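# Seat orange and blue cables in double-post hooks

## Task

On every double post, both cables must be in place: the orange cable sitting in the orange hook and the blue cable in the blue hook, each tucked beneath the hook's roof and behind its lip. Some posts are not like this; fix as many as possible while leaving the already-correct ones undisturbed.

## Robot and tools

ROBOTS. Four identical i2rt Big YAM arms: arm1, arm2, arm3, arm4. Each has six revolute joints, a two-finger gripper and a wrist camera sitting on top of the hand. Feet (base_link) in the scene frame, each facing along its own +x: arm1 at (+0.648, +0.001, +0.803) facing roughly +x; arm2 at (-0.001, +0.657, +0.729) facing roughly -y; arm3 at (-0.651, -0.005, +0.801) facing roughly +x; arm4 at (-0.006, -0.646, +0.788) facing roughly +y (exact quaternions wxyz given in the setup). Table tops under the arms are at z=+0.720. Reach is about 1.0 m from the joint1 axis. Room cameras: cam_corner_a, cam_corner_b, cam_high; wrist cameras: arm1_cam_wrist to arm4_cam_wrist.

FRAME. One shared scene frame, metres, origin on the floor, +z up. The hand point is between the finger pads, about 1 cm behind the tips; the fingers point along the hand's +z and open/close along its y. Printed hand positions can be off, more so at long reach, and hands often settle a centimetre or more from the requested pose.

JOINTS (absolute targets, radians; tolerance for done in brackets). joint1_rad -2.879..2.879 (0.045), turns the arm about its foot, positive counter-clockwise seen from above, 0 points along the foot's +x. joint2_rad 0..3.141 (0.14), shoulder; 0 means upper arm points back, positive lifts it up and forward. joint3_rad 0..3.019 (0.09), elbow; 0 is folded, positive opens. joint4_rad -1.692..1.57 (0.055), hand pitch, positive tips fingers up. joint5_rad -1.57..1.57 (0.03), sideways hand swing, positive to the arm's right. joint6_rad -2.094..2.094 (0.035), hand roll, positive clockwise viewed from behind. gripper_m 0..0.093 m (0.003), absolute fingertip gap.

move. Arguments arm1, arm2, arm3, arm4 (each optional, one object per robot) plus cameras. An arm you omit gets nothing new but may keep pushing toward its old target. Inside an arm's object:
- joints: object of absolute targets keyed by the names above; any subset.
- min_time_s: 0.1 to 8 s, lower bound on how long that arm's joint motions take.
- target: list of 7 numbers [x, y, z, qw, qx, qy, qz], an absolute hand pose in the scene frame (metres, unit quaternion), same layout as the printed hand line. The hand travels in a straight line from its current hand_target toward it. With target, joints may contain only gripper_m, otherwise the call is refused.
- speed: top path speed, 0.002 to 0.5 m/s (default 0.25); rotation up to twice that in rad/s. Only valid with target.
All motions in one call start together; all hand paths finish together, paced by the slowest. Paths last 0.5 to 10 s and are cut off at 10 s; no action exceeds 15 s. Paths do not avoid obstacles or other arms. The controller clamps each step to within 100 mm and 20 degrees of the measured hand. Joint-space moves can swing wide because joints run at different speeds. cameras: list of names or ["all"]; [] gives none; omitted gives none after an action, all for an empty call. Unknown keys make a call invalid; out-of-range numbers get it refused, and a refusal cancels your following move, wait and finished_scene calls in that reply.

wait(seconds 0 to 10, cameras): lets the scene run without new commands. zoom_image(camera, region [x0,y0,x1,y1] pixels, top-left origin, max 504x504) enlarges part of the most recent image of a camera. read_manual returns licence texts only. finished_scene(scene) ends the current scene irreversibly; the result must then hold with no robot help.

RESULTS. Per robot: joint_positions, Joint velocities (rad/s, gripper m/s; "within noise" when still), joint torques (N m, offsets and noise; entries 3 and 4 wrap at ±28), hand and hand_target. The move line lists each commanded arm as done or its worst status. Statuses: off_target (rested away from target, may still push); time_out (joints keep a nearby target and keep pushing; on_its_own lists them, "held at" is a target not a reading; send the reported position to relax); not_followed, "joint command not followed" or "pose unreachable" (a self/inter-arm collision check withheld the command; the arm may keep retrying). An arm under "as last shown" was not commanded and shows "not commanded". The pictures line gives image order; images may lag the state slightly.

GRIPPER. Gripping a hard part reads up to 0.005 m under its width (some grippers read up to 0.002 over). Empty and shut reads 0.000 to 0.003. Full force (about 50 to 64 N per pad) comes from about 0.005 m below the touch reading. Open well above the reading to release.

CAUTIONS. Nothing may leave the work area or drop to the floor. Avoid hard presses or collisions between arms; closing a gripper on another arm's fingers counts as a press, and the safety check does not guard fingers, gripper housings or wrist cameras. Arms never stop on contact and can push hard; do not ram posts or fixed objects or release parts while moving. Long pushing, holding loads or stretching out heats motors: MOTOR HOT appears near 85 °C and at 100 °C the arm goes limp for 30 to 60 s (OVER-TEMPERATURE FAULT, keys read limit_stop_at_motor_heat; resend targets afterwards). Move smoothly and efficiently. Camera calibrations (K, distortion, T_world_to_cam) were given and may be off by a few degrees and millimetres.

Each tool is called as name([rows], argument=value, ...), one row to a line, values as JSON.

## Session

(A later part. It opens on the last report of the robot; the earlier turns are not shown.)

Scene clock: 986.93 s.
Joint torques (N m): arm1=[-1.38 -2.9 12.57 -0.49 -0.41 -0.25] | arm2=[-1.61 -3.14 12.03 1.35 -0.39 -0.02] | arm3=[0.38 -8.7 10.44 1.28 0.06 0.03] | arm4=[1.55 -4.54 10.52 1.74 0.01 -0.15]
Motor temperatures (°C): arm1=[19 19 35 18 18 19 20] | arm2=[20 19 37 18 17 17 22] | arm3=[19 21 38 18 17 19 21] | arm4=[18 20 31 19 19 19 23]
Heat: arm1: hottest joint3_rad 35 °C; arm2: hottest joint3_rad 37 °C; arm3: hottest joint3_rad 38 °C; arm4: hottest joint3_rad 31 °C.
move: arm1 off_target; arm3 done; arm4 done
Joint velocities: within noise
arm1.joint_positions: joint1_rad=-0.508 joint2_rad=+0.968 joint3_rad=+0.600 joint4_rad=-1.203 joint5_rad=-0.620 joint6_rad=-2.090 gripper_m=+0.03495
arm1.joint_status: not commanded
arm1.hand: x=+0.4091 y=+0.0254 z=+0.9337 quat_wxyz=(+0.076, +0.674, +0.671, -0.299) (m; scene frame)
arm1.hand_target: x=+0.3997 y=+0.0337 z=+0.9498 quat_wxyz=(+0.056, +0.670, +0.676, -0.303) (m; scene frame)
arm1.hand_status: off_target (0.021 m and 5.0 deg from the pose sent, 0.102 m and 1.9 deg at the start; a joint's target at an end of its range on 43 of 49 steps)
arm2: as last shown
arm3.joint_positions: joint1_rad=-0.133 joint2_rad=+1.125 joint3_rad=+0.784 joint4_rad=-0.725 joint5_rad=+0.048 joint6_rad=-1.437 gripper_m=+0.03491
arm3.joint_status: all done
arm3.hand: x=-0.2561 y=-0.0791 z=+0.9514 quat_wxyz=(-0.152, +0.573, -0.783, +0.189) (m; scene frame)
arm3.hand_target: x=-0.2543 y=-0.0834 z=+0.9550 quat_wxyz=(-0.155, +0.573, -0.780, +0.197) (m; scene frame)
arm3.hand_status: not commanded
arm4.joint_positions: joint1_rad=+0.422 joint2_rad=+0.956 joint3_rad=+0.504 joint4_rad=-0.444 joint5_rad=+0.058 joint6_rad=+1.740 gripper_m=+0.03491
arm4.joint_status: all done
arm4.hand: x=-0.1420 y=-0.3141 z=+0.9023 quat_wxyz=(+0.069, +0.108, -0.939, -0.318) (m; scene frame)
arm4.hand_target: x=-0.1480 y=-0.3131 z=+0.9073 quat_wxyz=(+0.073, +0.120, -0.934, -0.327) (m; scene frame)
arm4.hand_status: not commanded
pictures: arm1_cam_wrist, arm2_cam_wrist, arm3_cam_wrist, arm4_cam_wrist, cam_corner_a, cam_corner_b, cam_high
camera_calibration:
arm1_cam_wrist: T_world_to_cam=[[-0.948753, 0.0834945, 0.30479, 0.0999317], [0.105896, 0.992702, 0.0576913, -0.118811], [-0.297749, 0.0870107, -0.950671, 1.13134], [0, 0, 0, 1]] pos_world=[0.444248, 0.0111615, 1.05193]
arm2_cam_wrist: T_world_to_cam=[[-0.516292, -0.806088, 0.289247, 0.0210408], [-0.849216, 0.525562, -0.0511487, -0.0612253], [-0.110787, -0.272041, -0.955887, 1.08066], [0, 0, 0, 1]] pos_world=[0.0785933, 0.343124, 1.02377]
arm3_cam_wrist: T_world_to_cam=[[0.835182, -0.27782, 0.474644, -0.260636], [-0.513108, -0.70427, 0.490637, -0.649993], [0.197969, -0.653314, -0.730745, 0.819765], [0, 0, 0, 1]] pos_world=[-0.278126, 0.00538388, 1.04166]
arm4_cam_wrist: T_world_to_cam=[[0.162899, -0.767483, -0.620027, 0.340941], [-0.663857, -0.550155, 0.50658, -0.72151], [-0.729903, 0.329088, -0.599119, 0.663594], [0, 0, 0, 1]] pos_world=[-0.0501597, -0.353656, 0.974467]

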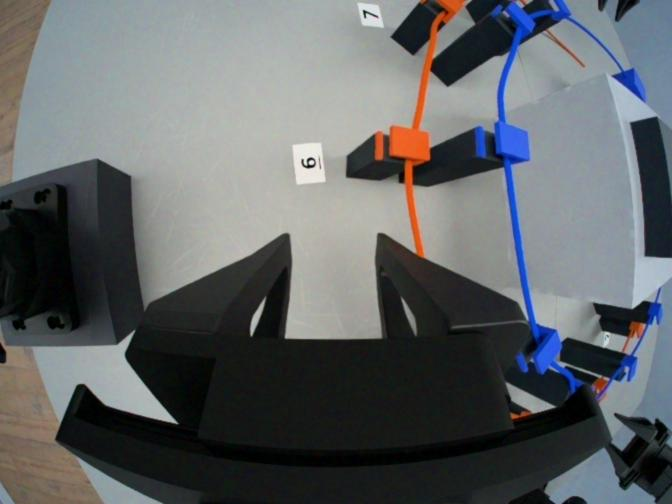

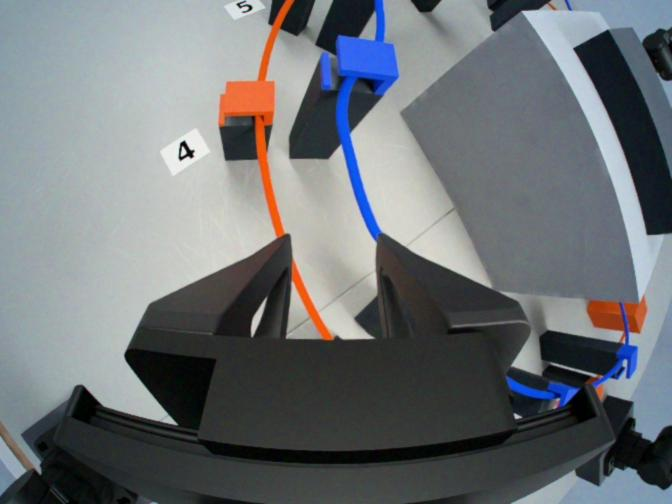

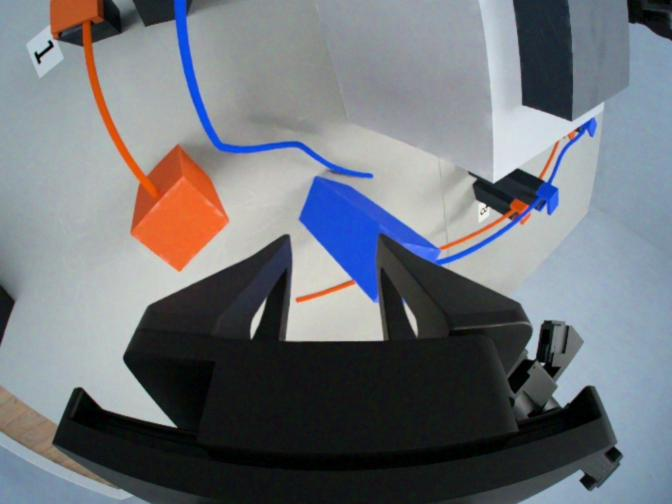

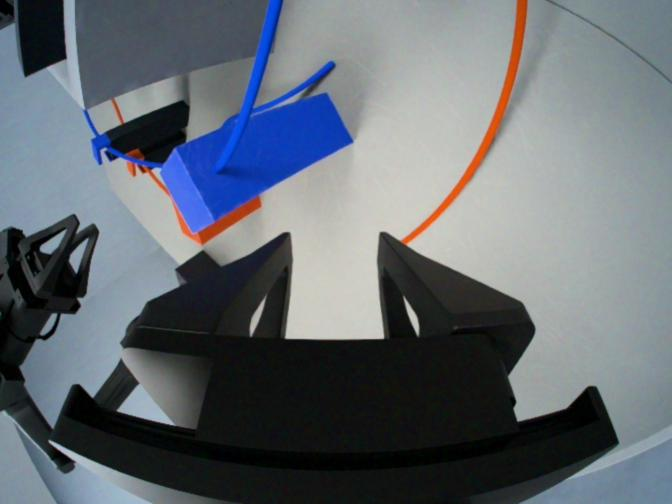

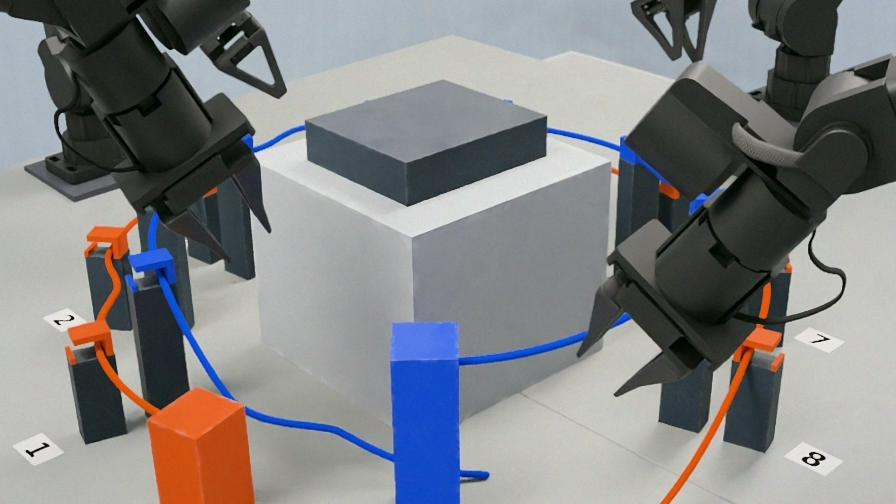

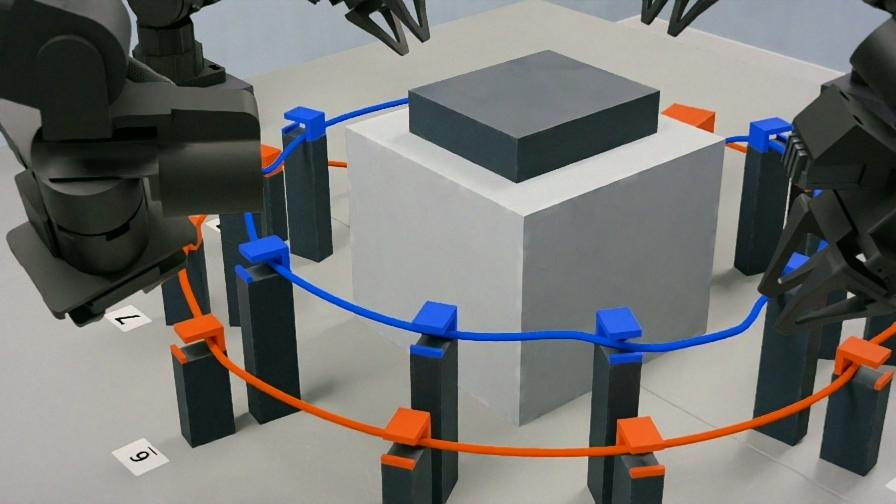

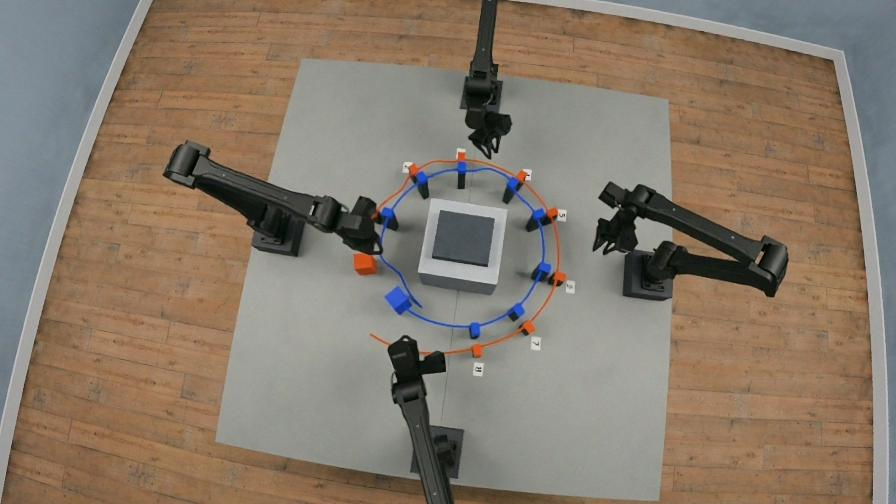

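move(arm2={"joints": {"joint2_rad": 0.65}, "min_time_s": 1.2}, arm3={"joints": {"joint2_rad": 0.8}, "min_time_s": 1.2}, arm4={"joints": {"joint2_rad": 0.65}, "min_time_s": 1.2}, arm1={"joints": {"joint2_rad": 0.7, "joint3_rad": 0.6}, "min_time_s": 1.2}, cameras=["all"])

zoom_image(camera="cam_corner_b", region=[570, 290, 690, 490])

zoom_image(camera="cam_corner_b", region=[360, 290, 500, 490])

zoom_image(camera="cam_corner_b", region=[140, 90, 340, 370])

zoom_image(camera="cam_corner_b", region=[720, 100, 896, 400])

zoom_image(camera="cam_corner_a", region=[50, 120, 270, 380])

zoom_image(camera="cam_corner_a", region=[600, 120, 820, 400])

Scene clock: 996.27 s.
Joint torques (N m): arm1=[-1.38 -0.73 9.92 0.01 -0.4 -0.23] | arm2=[-1.61 -0.38 12.67 1.61 -0.32 0] | arm3=[0.21 -5.19 11.54 1.73 0.07 0.06] | arm4=[1.61 -1.49 11.66 2.02 -0.03 -0.18]
Motor temperatures (°C): arm1=[19 19 35 18 18 19 20] | arm2=[20 19 38 18 17 17 22] | arm3=[19 21 38 18 17 19 21] | arm4=[18 20 31 19 19 19 23]
Heat: arm1: hottest joint3_rad 35 °C; arm2: hottest joint3_rad 38 °C; arm3: hottest joint3_rad 38 °C; arm4: hottest joint3_rad 31 °C.
move: arm1 done; arm2 done; arm3 done; arm4 done
Joint velocities: within noise
arm1.joint_positions: joint1_rad=-0.508 joint2_rad=+0.705 joint3_rad=+0.600 joint4_rad=-1.203 joint5_rad=-0.619 joint6_rad=-2.090 gripper_m=+0.03495
arm1.joint_status: all done
arm1.hand: x=+0.4151 y=+0.0225 z=+0.9851 quat_wxyz=(-0.045, +0.641, +0.692, -0.329) (m; scene frame)
arm1.hand_target: x=+0.4177 y=+0.0233 z=+0.9850 quat_wxyz=(-0.046, +0.641, +0.693, -0.326) (m; scene frame)
arm1.hand_status: not commanded
arm2.joint_positions: joint1_rad=+0.022 joint2_rad=+0.653 joint3_rad=+0.629 joint4_rad=-0.684 joint5_rad=-0.410 joint6_rad=-0.967 gripper_m=+0.03491
arm2.joint_status: all done
arm2.hand: x=+0.0632 y=+0.3368 z=+0.9867 quat_wxyz=(-0.302, -0.187, -0.870, +0.341) (m; scene frame)
arm2.hand_target: x=+0.0606 y=+0.3326 z=+1.0072 quat_wxyz=(-0.304, -0.182, -0.865, +0.357) (m; scene frame)
arm2.hand_status: not commanded
arm3.joint_positions: joint1_rad=-0.133 joint2_rad=+0.804 joint3_rad=+0.784 joint4_rad=-0.725 joint5_rad=+0.048 joint6_rad=-1.437 gripper_m=+0.03491
arm3.joint_status: all done
arm3.hand: x=-0.2814 y=-0.0752 z=+1.0698 quat_wxyz=(-0.259, +0.539, -0.744, +0.297) (m; scene frame)
arm3.hand_target: x=-0.2806 y=-0.0791 z=+1.0734 quat_wxyz=(-0.260, +0.539, -0.741, +0.306) (m; scene frame)
arm3.hand_status: not commanded
arm4.joint_positions: joint1_rad=+0.422 joint2_rad=+0.655 joint3_rad=+0.504 joint4_rad=-0.444 joint5_rad=+0.058 joint6_rad=+1.740 gripper_m=+0.03491
arm4.joint_status: all done
arm4.hand: x=-0.1376 y=-0.3234 z=+1.0026 quat_wxyz=(+0.111, +0.097, -0.881, -0.450) (m; scene frame)
arm4.hand_target: x=-0.1428 y=-0.3238 z=+1.0079 quat_wxyz=(+0.115, +0.108, -0.875, -0.458) (m; scene frame)
arm4.hand_status: not commanded
pictures: arm1_cam_wrist, arm2_cam_wrist, arm3_cam_wrist, arm4_cam_wrist, cam_corner_a, cam_corner_b, cam_high
camera_calibration:
arm1_cam_wrist: T_world_to_cam=[[-0.85454, 0.0306137, 0.518482, -0.158344], [0.133274, 0.977762, 0.161925, -0.233339], [-0.501995, 0.207472, -0.839617, 1.15488], [0, 0, 0, 1]] pos_world=[0.475531, -0.00660758, 1.08954]
arm2_cam_wrist: T_world_to_cam=[[-0.517834, -0.69823, 0.49429, -0.223942], [-0.847916, 0.49558, -0.188253, 0.0757126], [-0.113516, -0.5166, -0.848669, 1.14397], [0, 0, 0, 1]] pos_world=[0.0780919, 0.397088, 1.09579]
arm3_cam_wrist: T_world_to_cam=[[0.642959, -0.246977, 0.724987, -0.614222], [-0.646766, -0.682101, 0.341221, -0.594445], [0.410241, -0.688288, -0.598299, 0.829266], [0, 0, 0, 1]] pos_world=[-0.329746, 0.0136034, 1.14429]
arm4_cam_wrist: T_world_to_cam=[[0.07335, -0.567475, -0.820117, 0.648223], [-0.607338, -0.67768, 0.414597, -0.715758], [-0.79105, 0.467678, -0.394357, 0.561077], [0, 0, 0, 1]] pos_world=[-0.0384143, -0.379608, 1.04963]

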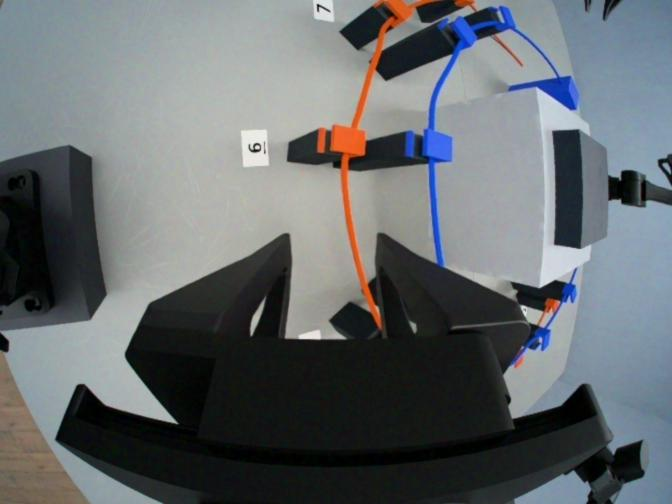

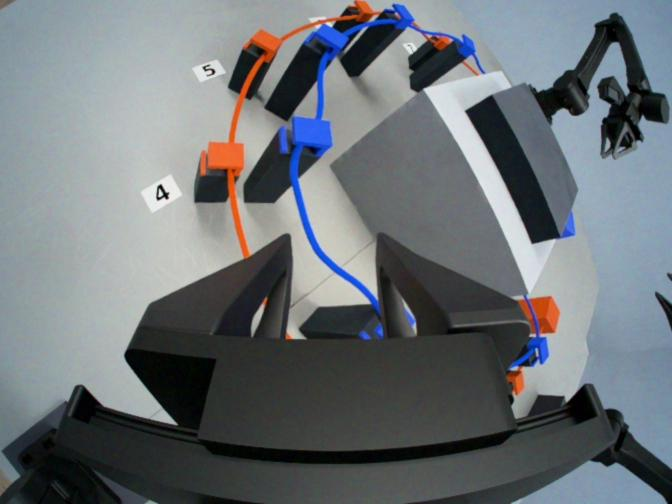

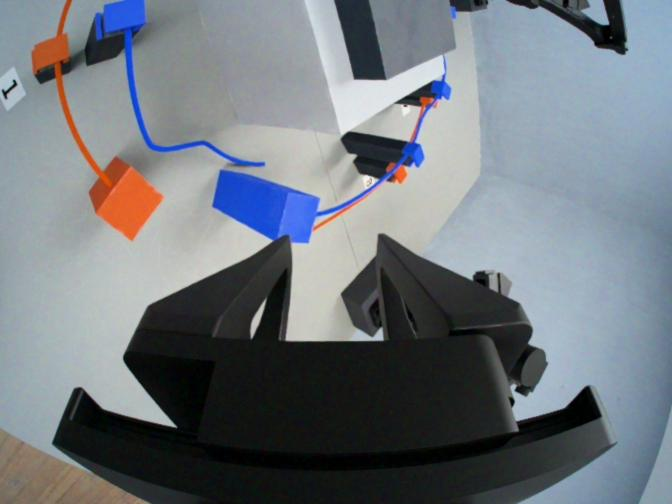

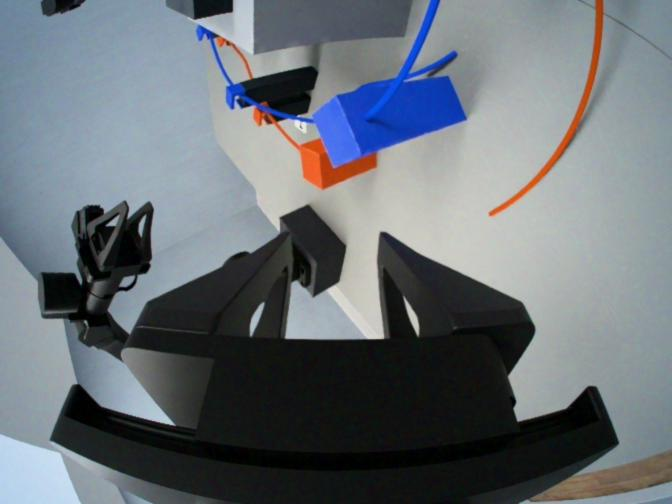

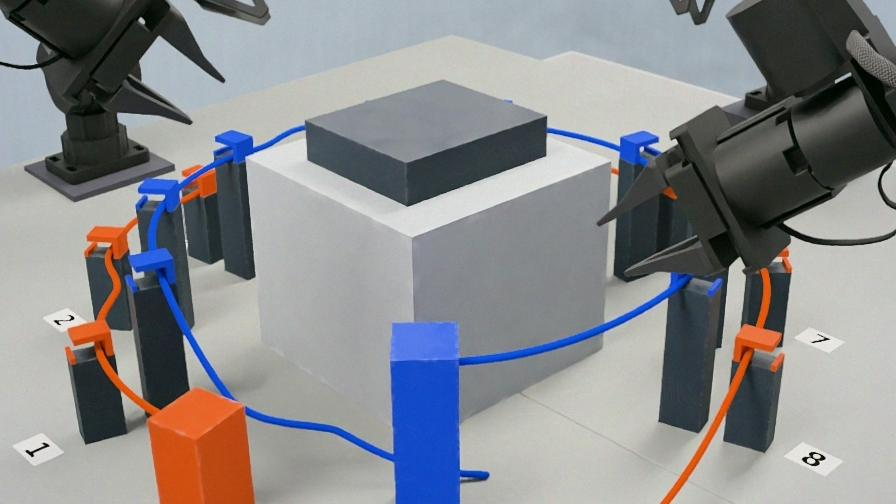

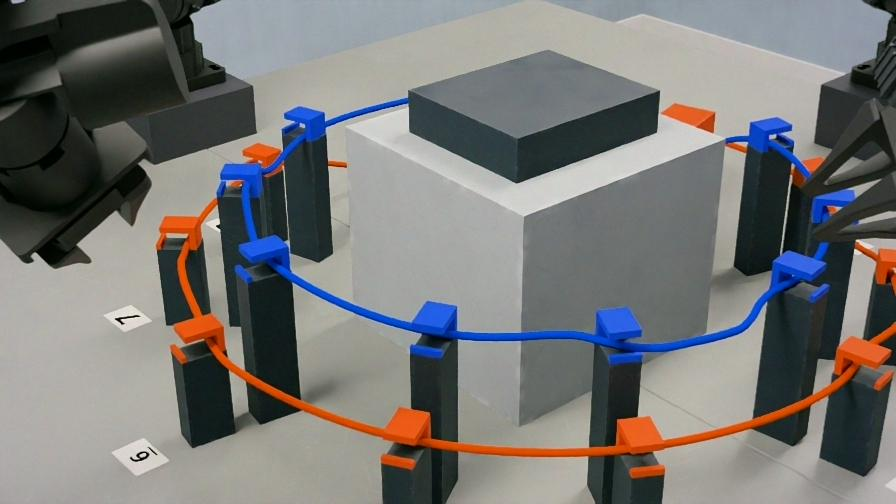

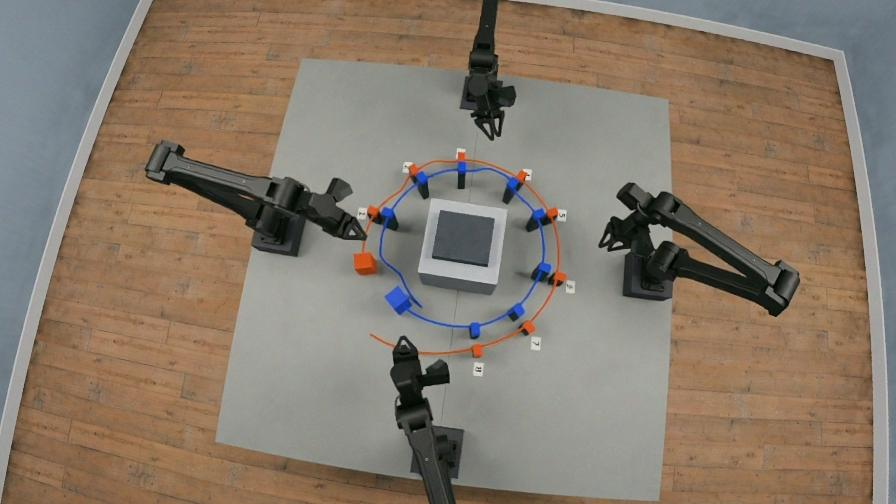

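Scaled by 2.520 from the camera's 896x504 image, which has a finer 1280x720 frame.

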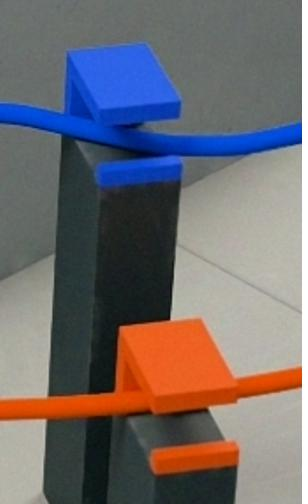

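Scaled by 2.520 from the camera's 896x504 image, which has a finer 1280x720 frame.

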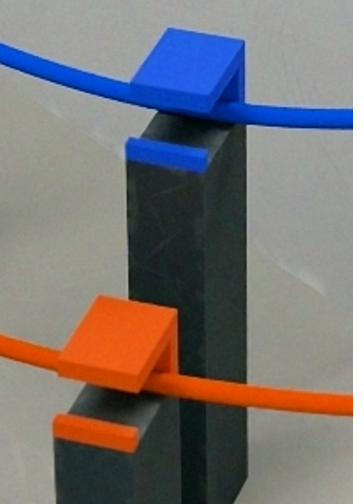

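Scaled by 1.800 from the camera's 896x504 image, which has a finer 1280x720 frame.

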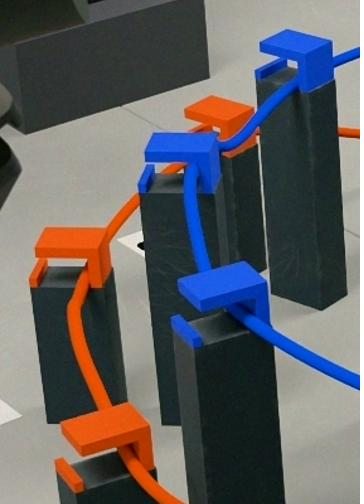

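Scaled by 1.680 from the camera's 896x504 image, which has a finer 1280x720 frame.

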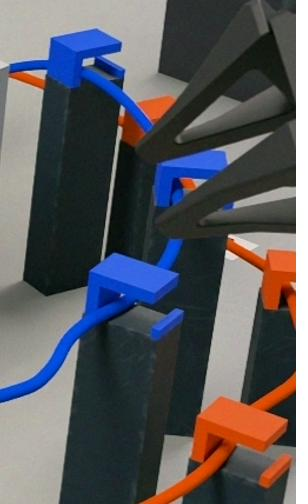

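Scaled by 1.938 from the camera's 896x504 image, which has a finer 1280x720 frame.

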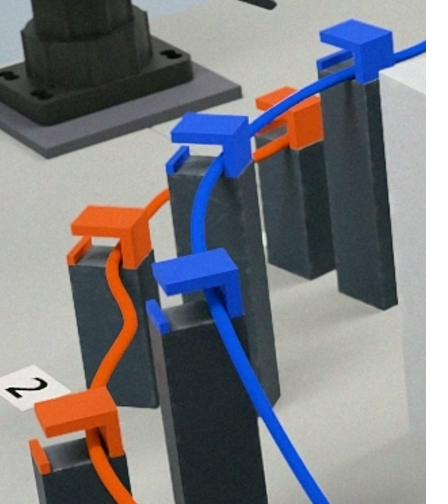

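Scaled by 1.800 from the camera's 896x504 image, which has a finer 1280x720 frame.

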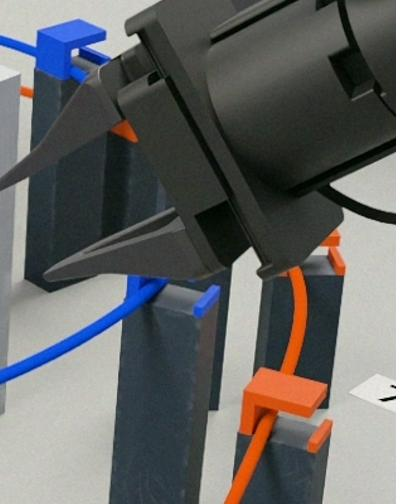

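zoom_image(camera="arm2_cam_wrist", region=[240, 80, 400, 240])

zoom_image(camera="cam_corner_b", region=[585, 295, 665, 375])

zoom_image(camera="cam_high", region=[470, 140, 570, 240])

Scaled by 3.150 from the camera's 672x504 image, which has a finer 960x720 frame.

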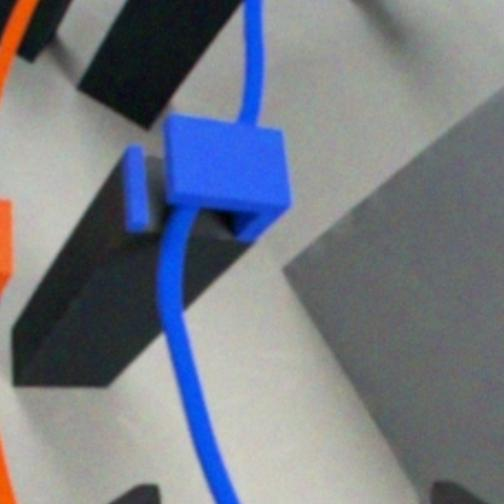

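Scaled by 6.300 from the camera's 896x504 image, which has a finer 1280x720 frame.

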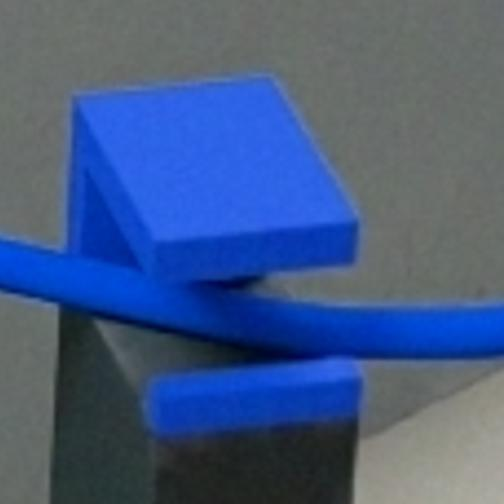

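Scaled by 5.040 from the camera's 896x504 image, which has a finer 1280x720 frame.

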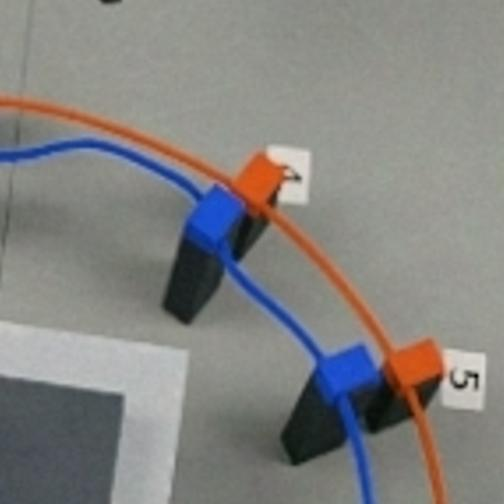

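move(arm4={"joints": {"joint1_rad": 0.75, "joint2_rad": 0.45}, "min_time_s": 1.2}, arm2={"joints": {"joint1_rad": -0.3}, "min_time_s": 1.2}, cameras=["cam_corner_a", "cam_corner_b", "cam_high"])

zoom_image(camera="cam_corner_a", region=[600, 120, 820, 400])

zoom_image(camera="cam_corner_b", region=[720, 100, 896, 400])

zoom_image(camera="cam_corner_a", region=[50, 130, 250, 380])

zoom_image(camera="cam_corner_a", region=[650, 220, 760, 320])

Scene clock: 1025.07 s.
Joint torques (N m): arm1=[-1.38 -0.79 9.92 0.01 -0.41 -0.23] | arm2=[-1.55 -0.44 12.66 1.59 -0.32 0] | arm3=[0.26 -5.25 11.49 1.7 0.07 0.05] | arm4=[1.67 0.26 12.03 2.18 -0.06 -0.19]
Motor temperatures (°C): arm1=[19 19 34 18 18 19 20] | arm2=[20 18 40 18 17 17 22] | arm3=[19 21 40 19 17 19 20] | arm4=[18 20 32 20 19 19 22]
Heat: arm1: hottest joint3_rad 34 °C; arm2: hottest joint3_rad 40 °C; arm3: hottest joint3_rad 40 °C; arm4: hottest joint3_rad 32 °C.
move: arm2 done; arm4 done
Joint velocities: within noise
arm1, arm3: as last shown
arm2.joint_positions: joint1_rad=-0.291 joint2_rad=+0.653 joint3_rad=+0.629 joint4_rad=-0.684 joint5_rad=-0.410 joint6_rad=-0.967 gripper_m=+0.03491
arm2.joint_status: all done
arm2.hand: x=-0.0393 y=+0.3320 z=+0.9857 quat_wxyz=(-0.247, -0.321, -0.831, +0.382) (m; scene frame)
arm2.hand_target: x=-0.0432 y=+0.3287 z=+1.0062 quat_wxyz=(-0.245, -0.315, -0.826, +0.398) (m; scene frame)
arm2.hand_status: not commanded
arm4.joint_positions: joint1_rad=+0.738 joint2_rad=+0.455 joint3_rad=+0.504 joint4_rad=-0.444 joint5_rad=+0.058 joint6_rad=+1.740 gripper_m=+0.03491
arm4.joint_status: all done
arm4.hand: x=-0.2146 y=-0.3970 z=+1.0658 quat_wxyz=(+0.221, +0.216, -0.807, -0.504) (m; scene frame)
arm4.hand_target: x=-0.2183 y=-0.3993 z=+1.0713 quat_wxyz=(+0.225, +0.225, -0.799, -0.511) (m; scene frame)
arm4.hand_status: not commanded
pictures: cam_corner_a, cam_corner_b, cam_high

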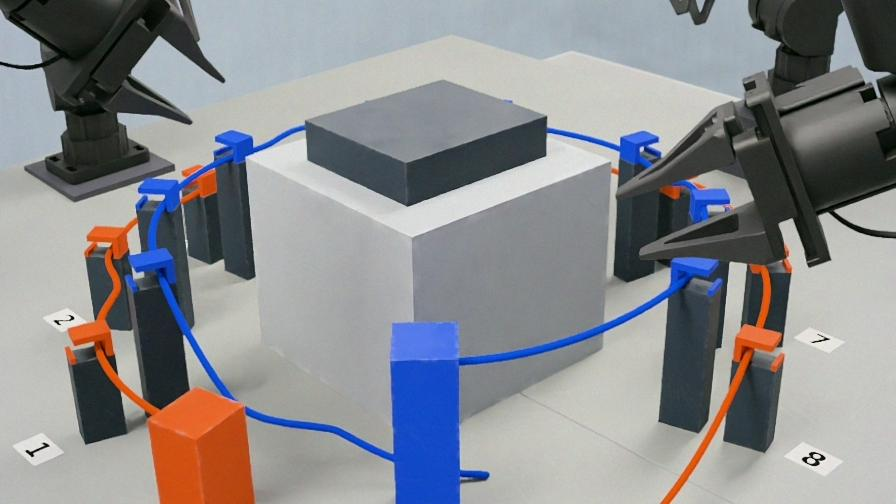

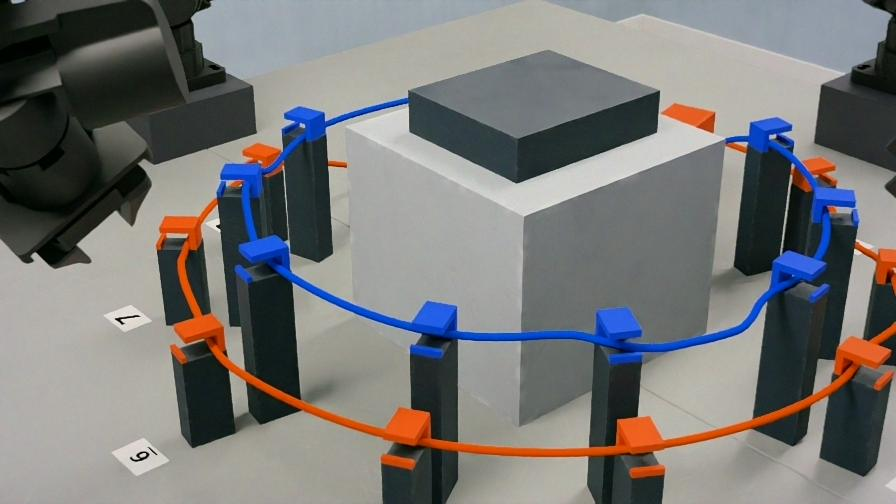

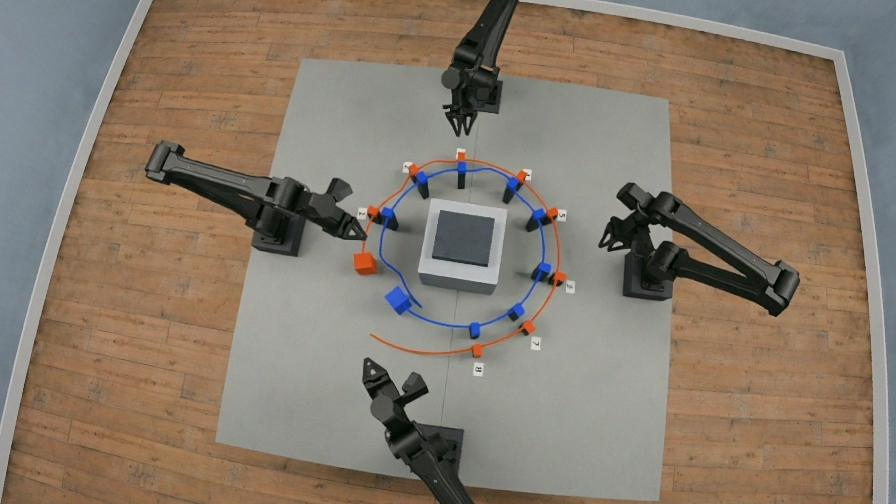

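Scaled by 1.800 from the camera's 896x504 image, which has a finer 1280x720 frame.

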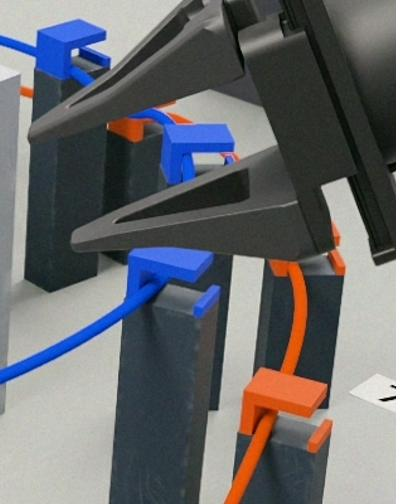

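Scaled by 1.680 from the camera's 896x504 image, which has a finer 1280x720 frame.

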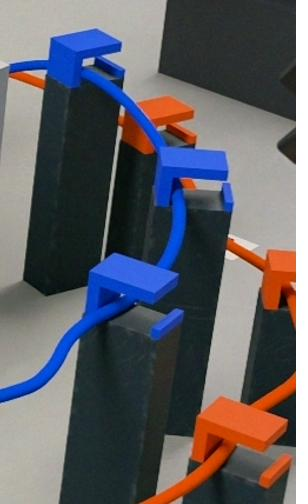

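Scaled by 2.016 from the camera's 896x504 image, which has a finer 1280x720 frame.

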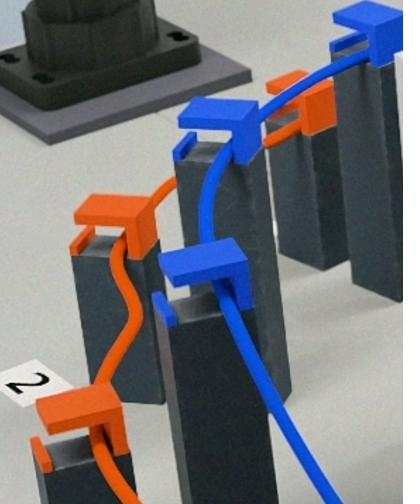

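Scaled by 4.582 from the camera's 896x504 image, which has a finer 1280x720 frame.

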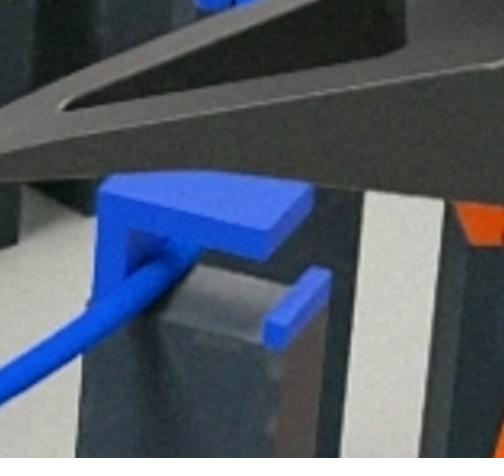

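finished_scene(scene=2)

The scene is finished: the task was done.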